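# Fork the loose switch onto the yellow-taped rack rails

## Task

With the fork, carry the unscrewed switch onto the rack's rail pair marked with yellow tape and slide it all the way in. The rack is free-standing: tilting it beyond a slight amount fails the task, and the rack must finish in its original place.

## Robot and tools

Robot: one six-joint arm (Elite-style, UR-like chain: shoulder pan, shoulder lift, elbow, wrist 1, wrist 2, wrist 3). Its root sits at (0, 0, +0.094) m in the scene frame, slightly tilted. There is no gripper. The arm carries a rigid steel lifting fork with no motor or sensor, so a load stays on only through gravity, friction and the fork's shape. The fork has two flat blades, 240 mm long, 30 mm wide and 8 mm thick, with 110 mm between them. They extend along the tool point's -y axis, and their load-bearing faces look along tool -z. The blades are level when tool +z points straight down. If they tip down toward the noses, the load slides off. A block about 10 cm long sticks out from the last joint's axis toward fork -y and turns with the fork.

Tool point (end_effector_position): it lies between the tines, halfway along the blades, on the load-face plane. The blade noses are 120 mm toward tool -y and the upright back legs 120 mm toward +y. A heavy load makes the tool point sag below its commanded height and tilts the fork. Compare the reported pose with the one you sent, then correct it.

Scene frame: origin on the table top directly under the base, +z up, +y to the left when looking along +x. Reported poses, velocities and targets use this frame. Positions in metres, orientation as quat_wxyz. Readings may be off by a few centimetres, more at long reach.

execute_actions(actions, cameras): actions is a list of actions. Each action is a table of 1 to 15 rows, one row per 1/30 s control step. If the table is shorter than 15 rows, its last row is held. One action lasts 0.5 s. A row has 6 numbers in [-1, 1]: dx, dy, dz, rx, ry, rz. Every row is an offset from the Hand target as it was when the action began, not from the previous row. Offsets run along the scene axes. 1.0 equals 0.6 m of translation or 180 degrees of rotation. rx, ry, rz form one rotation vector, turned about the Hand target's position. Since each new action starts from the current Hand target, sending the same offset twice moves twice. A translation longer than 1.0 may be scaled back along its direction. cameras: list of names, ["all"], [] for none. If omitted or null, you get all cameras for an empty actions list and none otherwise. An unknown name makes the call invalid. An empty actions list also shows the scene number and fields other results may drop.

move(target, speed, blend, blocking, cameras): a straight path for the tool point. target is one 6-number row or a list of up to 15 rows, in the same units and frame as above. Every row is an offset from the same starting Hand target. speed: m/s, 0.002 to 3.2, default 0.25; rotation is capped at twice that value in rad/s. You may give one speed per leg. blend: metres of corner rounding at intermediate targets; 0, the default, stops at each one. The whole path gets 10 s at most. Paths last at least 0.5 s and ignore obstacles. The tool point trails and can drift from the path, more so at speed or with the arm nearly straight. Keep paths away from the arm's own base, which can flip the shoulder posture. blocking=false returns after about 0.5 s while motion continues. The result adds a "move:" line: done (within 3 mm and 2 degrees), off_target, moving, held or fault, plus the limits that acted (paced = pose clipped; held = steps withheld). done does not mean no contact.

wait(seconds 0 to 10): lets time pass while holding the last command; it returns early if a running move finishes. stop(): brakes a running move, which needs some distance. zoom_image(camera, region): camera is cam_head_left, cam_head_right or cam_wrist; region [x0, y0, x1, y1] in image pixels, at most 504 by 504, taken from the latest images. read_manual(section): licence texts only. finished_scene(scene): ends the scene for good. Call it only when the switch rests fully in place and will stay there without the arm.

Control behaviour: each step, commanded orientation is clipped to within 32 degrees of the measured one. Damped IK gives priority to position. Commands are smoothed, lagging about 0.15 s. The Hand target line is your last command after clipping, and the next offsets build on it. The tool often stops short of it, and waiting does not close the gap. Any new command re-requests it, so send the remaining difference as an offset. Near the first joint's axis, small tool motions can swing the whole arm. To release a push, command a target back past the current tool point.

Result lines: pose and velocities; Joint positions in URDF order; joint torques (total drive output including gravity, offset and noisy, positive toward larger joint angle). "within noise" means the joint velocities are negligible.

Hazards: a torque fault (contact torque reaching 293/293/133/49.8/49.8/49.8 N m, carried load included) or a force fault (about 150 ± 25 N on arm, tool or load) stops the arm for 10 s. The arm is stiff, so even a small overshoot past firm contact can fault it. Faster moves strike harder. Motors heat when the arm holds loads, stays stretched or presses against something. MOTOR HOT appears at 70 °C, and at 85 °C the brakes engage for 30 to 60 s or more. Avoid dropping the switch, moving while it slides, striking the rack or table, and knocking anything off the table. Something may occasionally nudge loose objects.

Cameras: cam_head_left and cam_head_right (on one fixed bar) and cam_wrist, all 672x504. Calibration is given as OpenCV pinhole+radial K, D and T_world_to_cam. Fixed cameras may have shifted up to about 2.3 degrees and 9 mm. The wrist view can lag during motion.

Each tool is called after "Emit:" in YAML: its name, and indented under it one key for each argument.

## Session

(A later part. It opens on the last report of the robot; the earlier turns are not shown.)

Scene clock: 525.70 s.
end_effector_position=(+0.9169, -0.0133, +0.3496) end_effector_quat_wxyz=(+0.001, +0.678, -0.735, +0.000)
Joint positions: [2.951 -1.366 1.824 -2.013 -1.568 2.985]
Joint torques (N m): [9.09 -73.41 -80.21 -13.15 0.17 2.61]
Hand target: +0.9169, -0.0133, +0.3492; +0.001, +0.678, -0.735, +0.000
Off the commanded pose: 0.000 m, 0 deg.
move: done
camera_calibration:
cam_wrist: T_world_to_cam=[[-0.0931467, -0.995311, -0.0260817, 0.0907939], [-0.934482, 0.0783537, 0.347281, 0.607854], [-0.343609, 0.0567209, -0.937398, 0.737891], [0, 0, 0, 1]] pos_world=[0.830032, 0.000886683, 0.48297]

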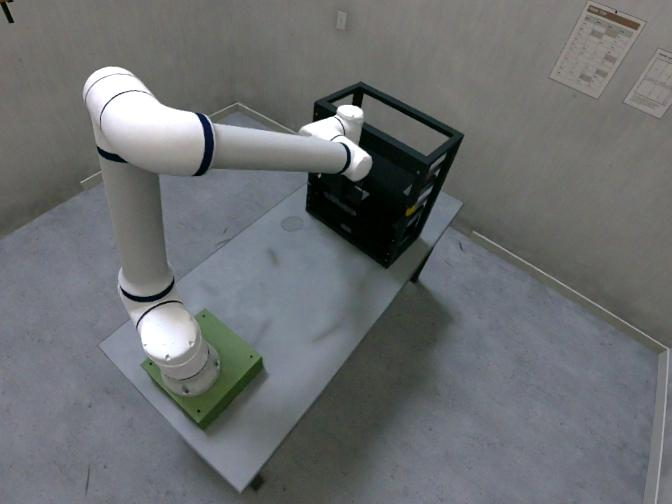

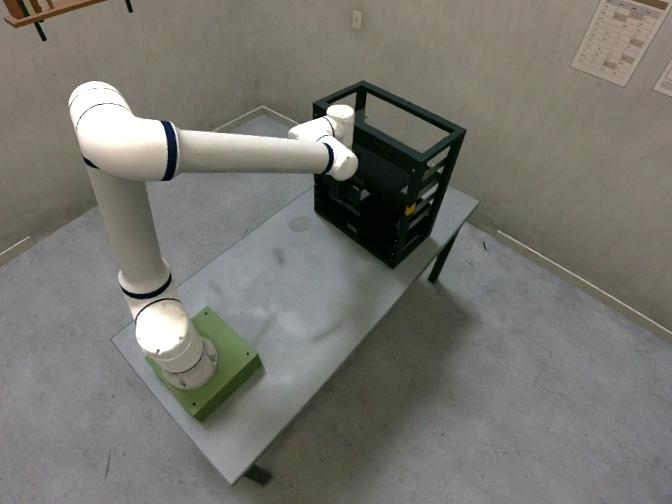

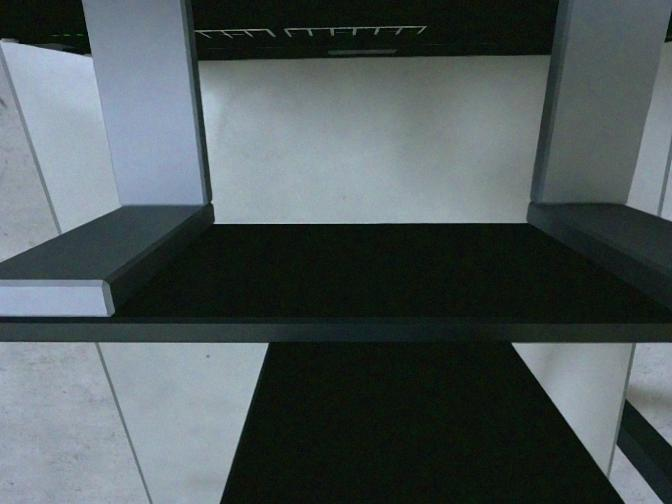

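Emit:
move:
  target: [0, 0, -0.0083, 0, 0, 0]
  speed: 0.015

Emit:
move:
  target: [0, 0, -0.0133, 0, 0, 0]
  speed: 0.02
  cameras: ["all"]

Emit:
zoom_image:
  camera: "cam_head_right"
  region: [280, 80, 480, 280]

Emit:
zoom_image:
  camera: "cam_head_left"
  region: [280, 80, 480, 280]

Scene clock: 530.27 s.
end_effector_position=(+0.9169, -0.0133, +0.3443) end_effector_quat_wxyz=(+0.001, +0.678, -0.735, +0.000)
Joint positions: [2.951 -1.363 1.829 -2.022 -1.568 2.985]
Joint torques (N m): [10.1 -67.32 -70.52 -10.63 -1.48 -0.59]
Hand target: +0.9169, -0.0133, +0.3442; +0.001, +0.678, -0.735, +0.000
Off the commanded pose: 0.000 m, 0 deg.
move: done

Scene clock: 531.03 s.
end_effector_position=(+0.9169, -0.0133, +0.3364) end_effector_quat_wxyz=(+0.001, +0.678, -0.735, +0.000)
Joint positions: [2.951 -1.357 1.837 -2.036 -1.568 2.985]
Joint torques (N m): [10.17 -67.19 -69.24 -10.61 -1.55 2.72]
Hand target: +0.9169, -0.0133, +0.3362; +0.001, +0.678, -0.735, +0.000
Off the commanded pose: 0.000 m, 0 deg.
move: done
camera_calibration:
cam_wrist: T_world_to_cam=[[-0.0930588, -0.995319, -0.0260852, 0.090381], [-0.934393, 0.078254, 0.347543, 0.612207], [-0.343875, 0.0567158, -0.937301, 0.725787], [0, 0, 0, 1]] pos_world=[0.830032, 0.000886735, 0.46987]

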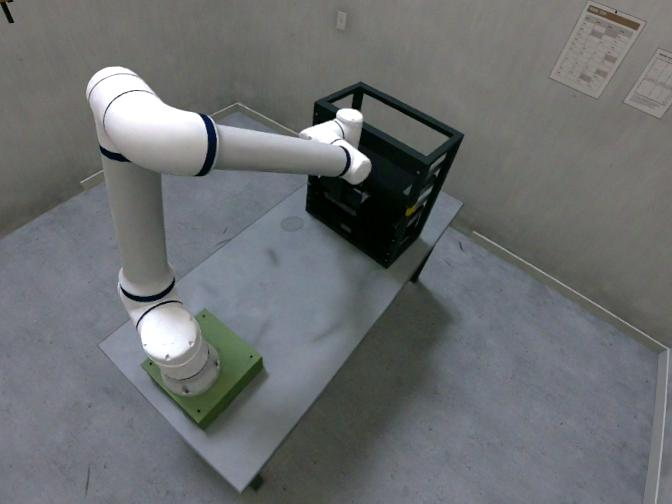

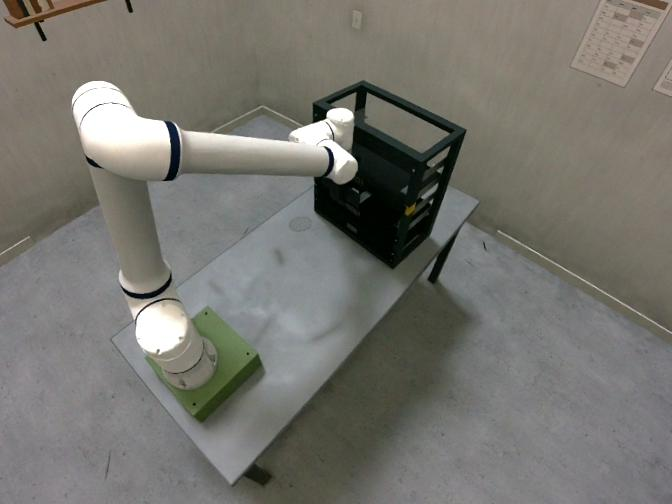

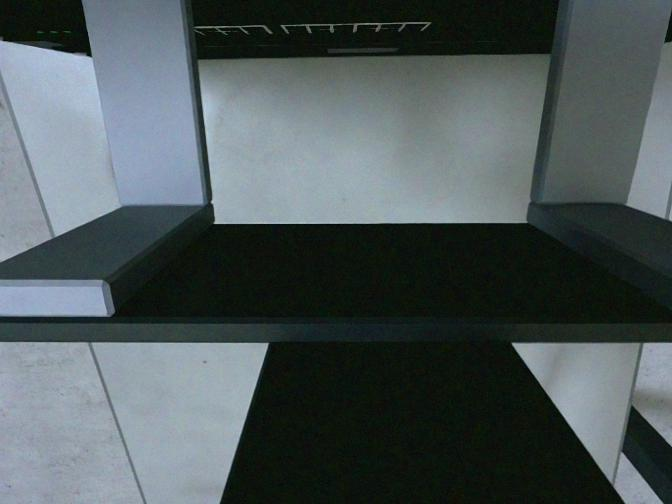

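Scaled by 2.520.

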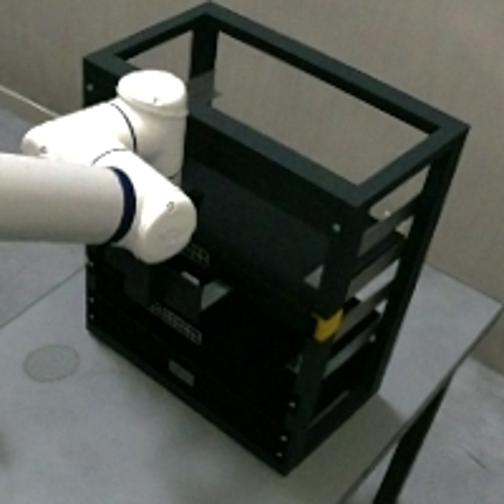

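Scaled by 2.520.

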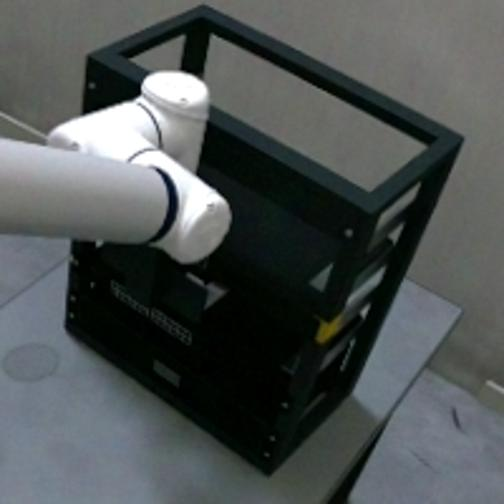

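Emit:
move:
  target:
    - [-0.3655, 0.0296, 0, 0, 0, 0]
    - [-0.3655, 0.0296, 0.063, 0, 0, 0]
  speed: 0.15
  blend: [0.02, 0]
  cameras: ["all"]

Emit:
zoom_image:
  camera: "cam_head_right"
  region: [270, 80, 470, 280]

Emit:
zoom_image:
  camera: "cam_head_left"
  region: [270, 80, 470, 280]

Scene clock: 544.03 s.
end_effector_position=(+0.6976, +0.0045, +0.3738) end_effector_quat_wxyz=(+0.001, +0.678, -0.735, +0.000)
Joint positions: [2.886 -1.757 2.166 -1.964 -1.569 2.92]
Joint torques (N m): [-21.72 -52.95 -95.94 -5.13 0.68 -2.16]
Hand target: +0.6976, +0.0045, +0.3740; +0.001, +0.678, -0.735, +0.000
Off the commanded pose: 0.000 m, 0 deg.
move: done; blend cut to 0.0189 m at target 1
camera_calibration:
cam_wrist: T_world_to_cam=[[-0.0931856, -0.995305, -0.0261452, 0.0887729], [-0.934381, 0.0783518, 0.347552, 0.39289], [-0.343872, 0.0568164, -0.937296, 0.684414], [0, 0, 0, 1]] pos_world=[0.610732, 0.0186865, 0.50727]

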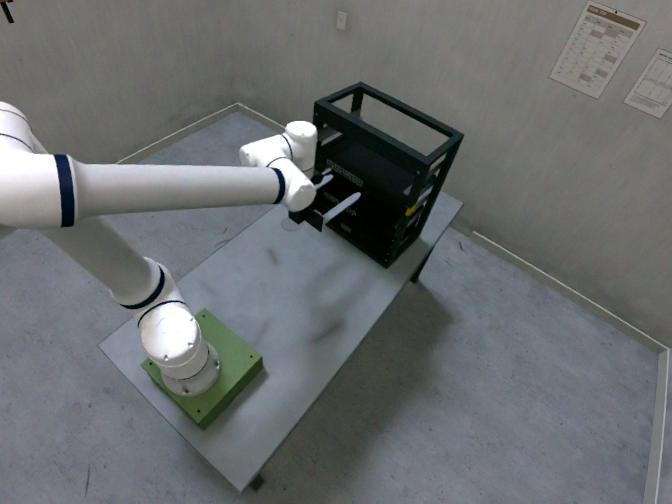

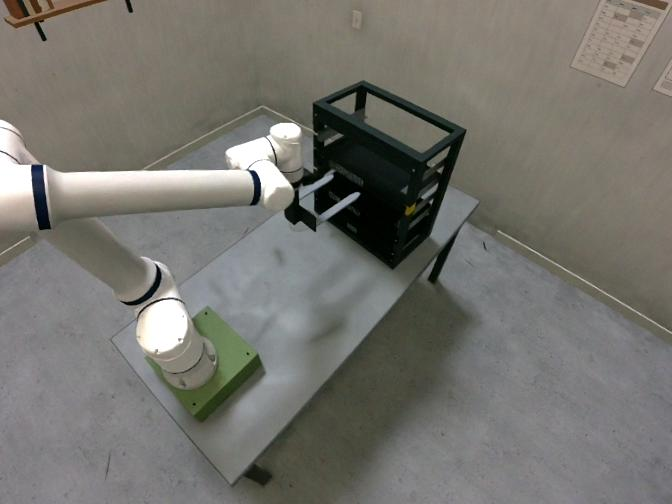

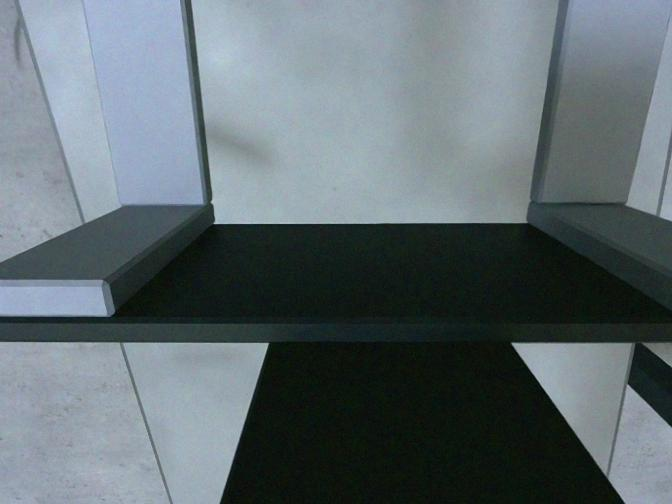

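Scaled by 2.520.

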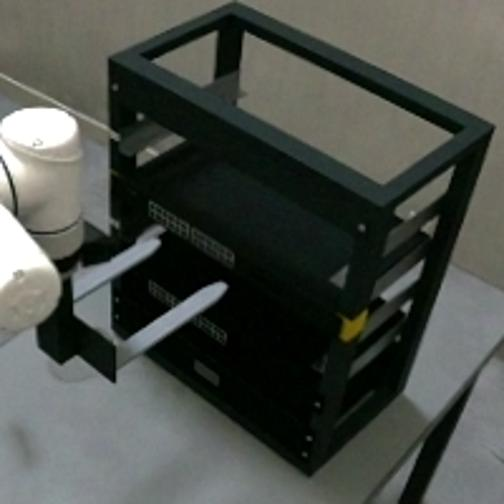

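Scaled by 2.520.

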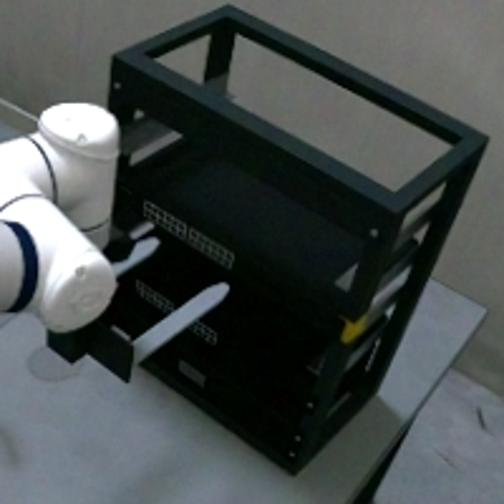

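Emit:
zoom_image:
  camera: "cam_head_right"
  region: [380, 160, 440, 230]

Emit:
zoom_image:
  camera: "cam_head_left"
  region: [380, 160, 440, 230]

Emit:
move:
  target: [0.0731, -0.0059, 0, 0, 0, 0]
  speed: 0.08

Emit:
move:
  target: [0.005, -0.0004, 0, 0, 0, 0]
  speed: 0.02

Scaled by 7.200.

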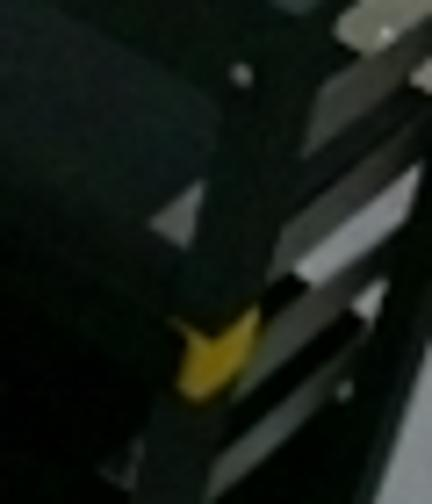

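Scaled by 7.200.

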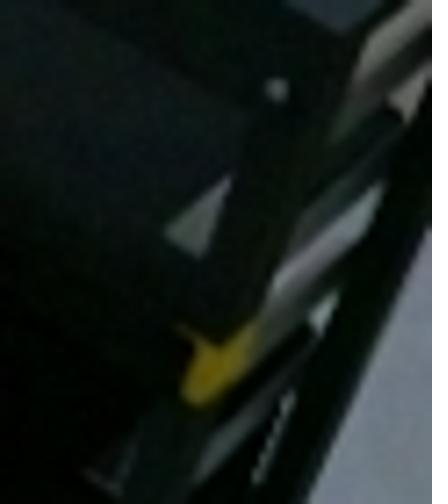

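Scene clock: 548.47 s.
end_effector_position=(+0.7412, +0.0009, +0.3740) end_effector_quat_wxyz=(+0.001, +0.678, -0.735, +0.000)
Joint positions: [2.903 -1.677 2.1 -1.979 -1.569 2.937]
Joint torques (N m): [10.09 -34.96 -95.84 -10.23 0.74 3.39]
Hand target: +0.7414, +0.0009, +0.3740; +0.001, +0.678, -0.735, +0.000
Off the commanded pose: 0.000 m, 0 deg.
move: done

Scene clock: 549.17 s.
end_effector_position=(+0.7443, +0.0007, +0.3740) end_effector_quat_wxyz=(+0.001, +0.678, -0.735, +0.000)
Joint positions: [2.904 -1.671 2.095 -1.979 -1.569 2.938]
Joint torques (N m): [9.19 -36.09 -96.14 -10.05 -0.35 3.4]
Hand target: +0.7444, +0.0007, +0.3740; +0.001, +0.678, -0.735, +0.000
Off the commanded pose: 0.000 m, 0 deg.
move: done

Emit:
move:
  target: [0.0066, -0.0005, 0, 0, 0, 0]
  speed: 0.01

Emit:
move:
  target: [0.0042, -0.0003, 0, 0, 0, 0]
  speed: 0.01

Emit:
move:
  target: [0.0033, -0.0003, 0, 0, 0, 0]
  speed: 0.01

Scene clock: 552.37 s.
end_effector_position=(+0.7482, +0.0004, +0.3740) end_effector_quat_wxyz=(+0.001, +0.678, -0.735, +0.000)
Joint positions: [2.906 -1.664 2.089 -1.98 -1.569 2.939]
Joint torques (N m): [4.39 -35.9 -109.19 -16.47 0.82 5.81]
Hand target: +0.7484, +0.0004, +0.3740; +0.001, +0.678, -0.735, +0.000
Off the commanded pose: 0.000 m, 0 deg.
move: done

Scene clock: 553.07 s.
end_effector_position=(+0.7508, +0.0002, +0.3740) end_effector_quat_wxyz=(+0.001, +0.678, -0.735, +0.000)
Joint positions: [2.906 -1.659 2.085 -1.981 -1.569 2.94]
Joint torques (N m): [5.5 -31.68 -109.06 -16.94 1.88 4.62]
Hand target: +0.7509, +0.0002, +0.3740; +0.001, +0.678, -0.735, +0.000
Off the commanded pose: 0.000 m, 0 deg.
move: done

Scene clock: 553.77 s.
end_effector_position=(+0.7528, +0.0000, +0.3740) end_effector_quat_wxyz=(+0.001, +0.678, -0.735, +0.000)
Joint positions: [2.907 -1.656 2.082 -1.981 -1.569 2.941]
Joint torques (N m): [6.05 -23.64 -117.82 -21.43 2.21 6.44]
Hand target: +0.7529, +0.0000, +0.3740; +0.001, +0.678, -0.735, +0.000
Off the commanded pose: 0.000 m, 0 deg.
move: done

Emit:
move:
  target: [0.0017, -0.0001, 0, 0, 0, 0]
  speed: 0.01
  cameras: ["all"]

Emit:
zoom_image:
  camera: "cam_head_right"
  region: [380, 160, 440, 230]

Emit:
zoom_image:
  camera: "cam_head_left"
  region: [380, 160, 440, 230]

Emit:
zoom_image:
  camera: "cam_head_right"
  region: [300, 130, 480, 280]

Scene clock: 559.17 s.
end_effector_position=(+0.7537, +0.0000, +0.3739) end_effector_quat_wxyz=(+0.001, +0.678, -0.735, +0.000)
Joint positions: [2.908 -1.654 2.08 -1.981 -1.569 2.941]
Joint torques (N m): [0.3 -7.85 -144.99 -33.59 3.48 10.25]
Hand target: +0.7539, +0.0000, +0.3740; +0.001, +0.678, -0.735, +0.000
Off the commanded pose: 0.000 m, 0 deg.
move: done
camera_calibration:
cam_wrist: T_world_to_cam=[[-0.0931015, -0.995313, -0.0261581, 0.0894843], [-0.934313, 0.078256, 0.347758, 0.445571], [-0.344081, 0.0568167, -0.937219, 0.70419], [0, 0, 0, 1]] pos_world=[0.666932, 0.0141866, 0.50737]

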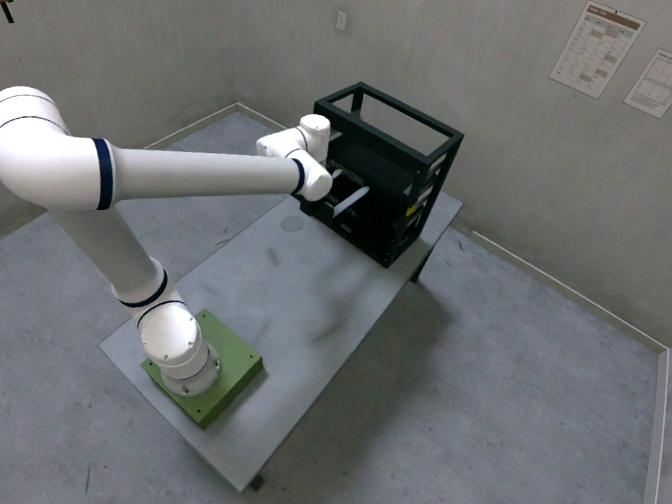

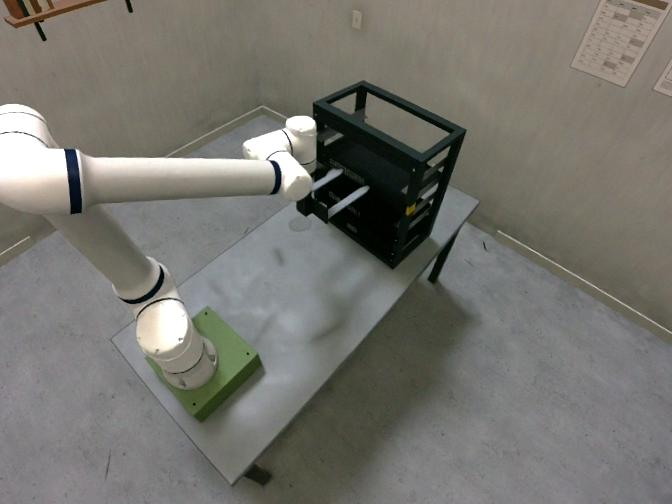

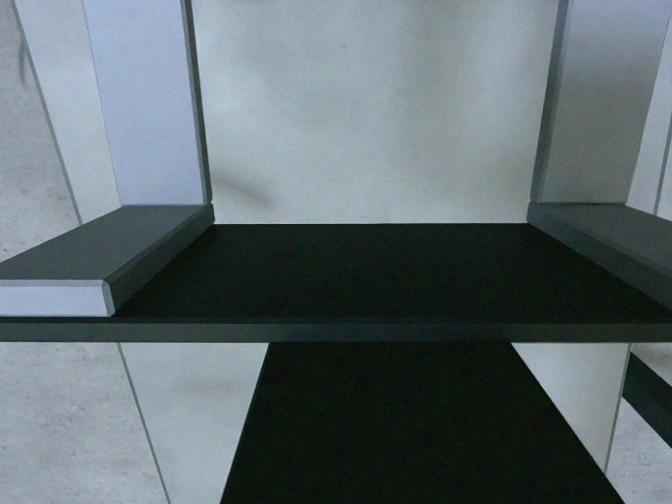

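Scaled by 7.200.

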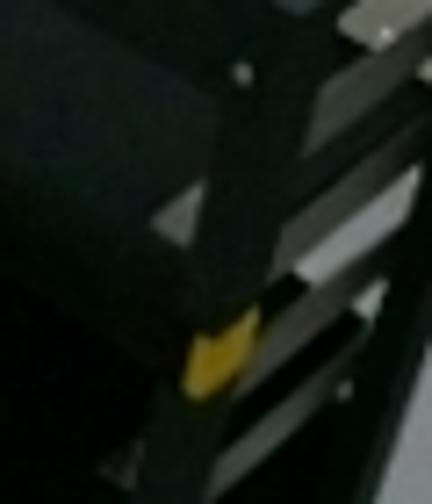

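Scaled by 7.200.

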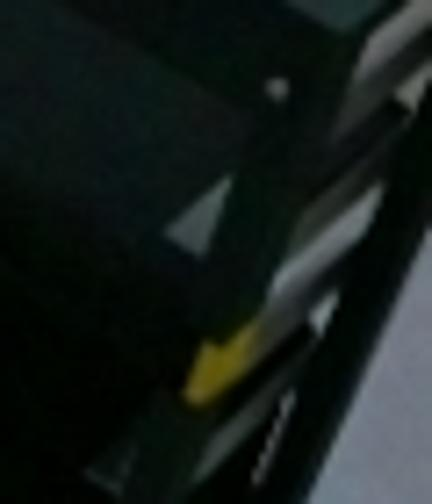

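Scaled by 2.800.

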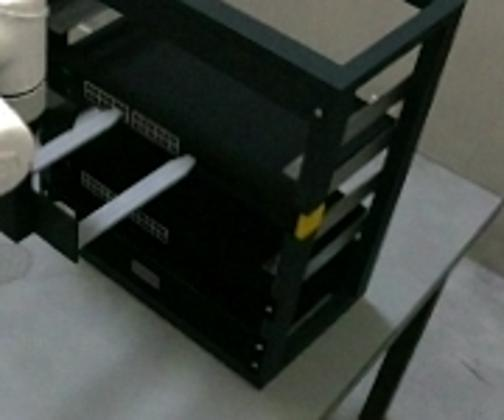

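Emit:
move:
  target:
    - [-0.0083, 0.0007, 0, 0, 0, 0]
    - [-0.1661, 0.0135, 0, 0, 0, 0]
  speed: [0.02, 0.12]
  blend: [0.003, 0]
  cameras: ["all"]

Emit:
zoom_image:
  camera: "cam_head_right"
  region: [300, 120, 480, 280]

Emit:
zoom_image:
  camera: "cam_head_left"
  region: [300, 120, 480, 280]

Emit:
zoom_image:
  camera: "cam_head_right"
  region: [300, 130, 360, 200]

Scene clock: 571.93 s.
end_effector_position=(+0.6544, +0.0080, +0.3740) end_effector_quat_wxyz=(+0.001, +0.678, -0.735, +0.000)
Joint positions: [2.867 -1.843 2.227 -1.94 -1.569 2.901]
Joint torques (N m): [-22.36 -43.51 -72 -5.23 0.47 -2.13]
Hand target: +0.6542, +0.0081, +0.3740; +0.001, +0.678, -0.735, +0.000
Off the commanded pose: 0.000 m, 0 deg.
move: done; blend cut to 0.0025 m at target 1
camera_calibration:
cam_wrist: T_world_to_cam=[[-0.0931543, -0.995311, -0.0260522, 0.0881688], [-0.934372, 0.0783531, 0.347576, 0.352198], [-0.343905, 0.0567207, -0.93729, 0.669472], [0, 0, 0, 1]] pos_world=[0.567532, 0.0221867, 0.50737]

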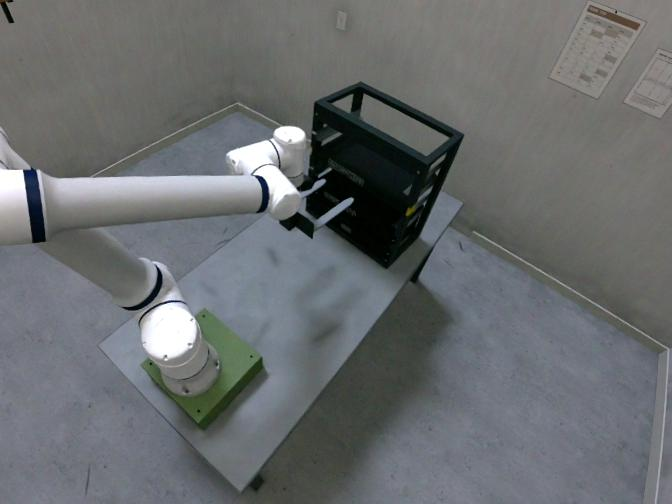

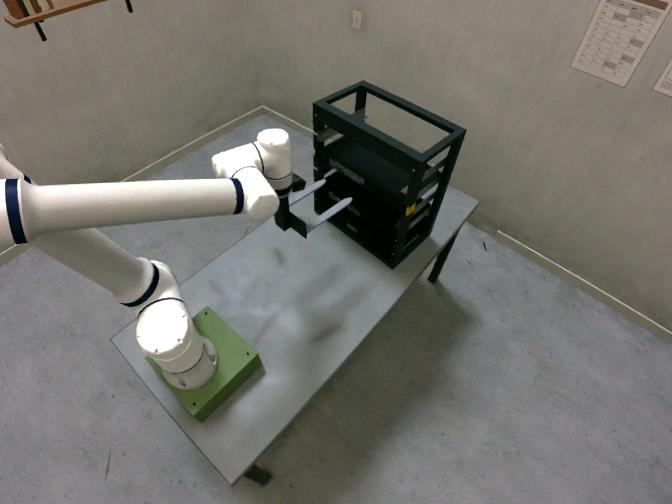

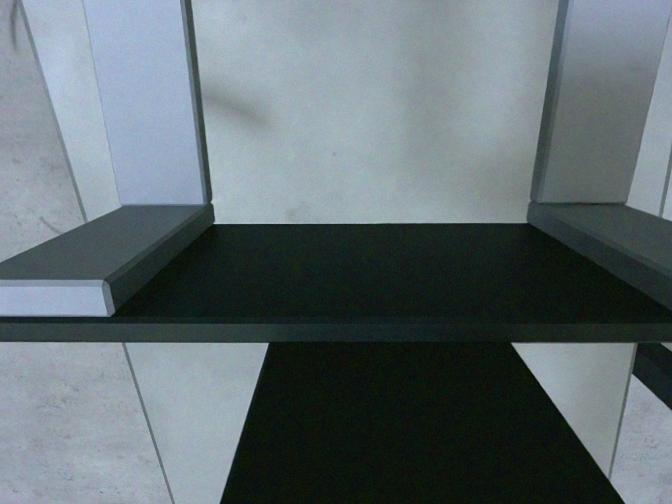

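Scaled by 2.800.

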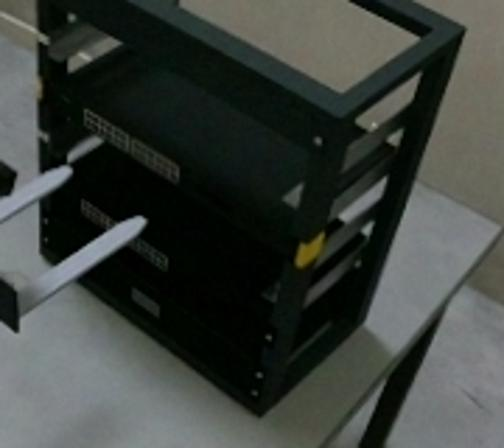

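Scaled by 2.800.

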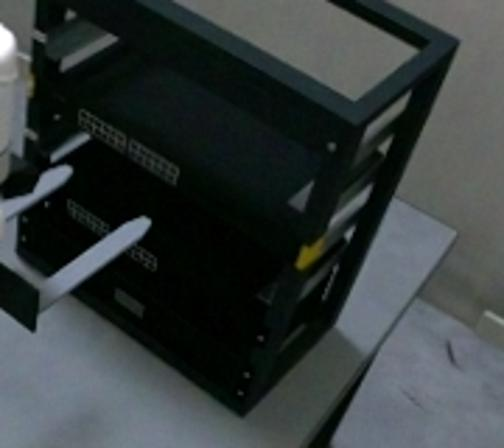

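Scaled by 7.200.

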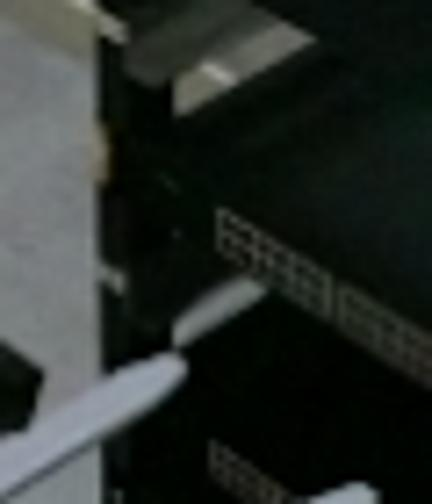

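Emit:
finished_scene:
  scene: 1

The scene is finished: the task was done.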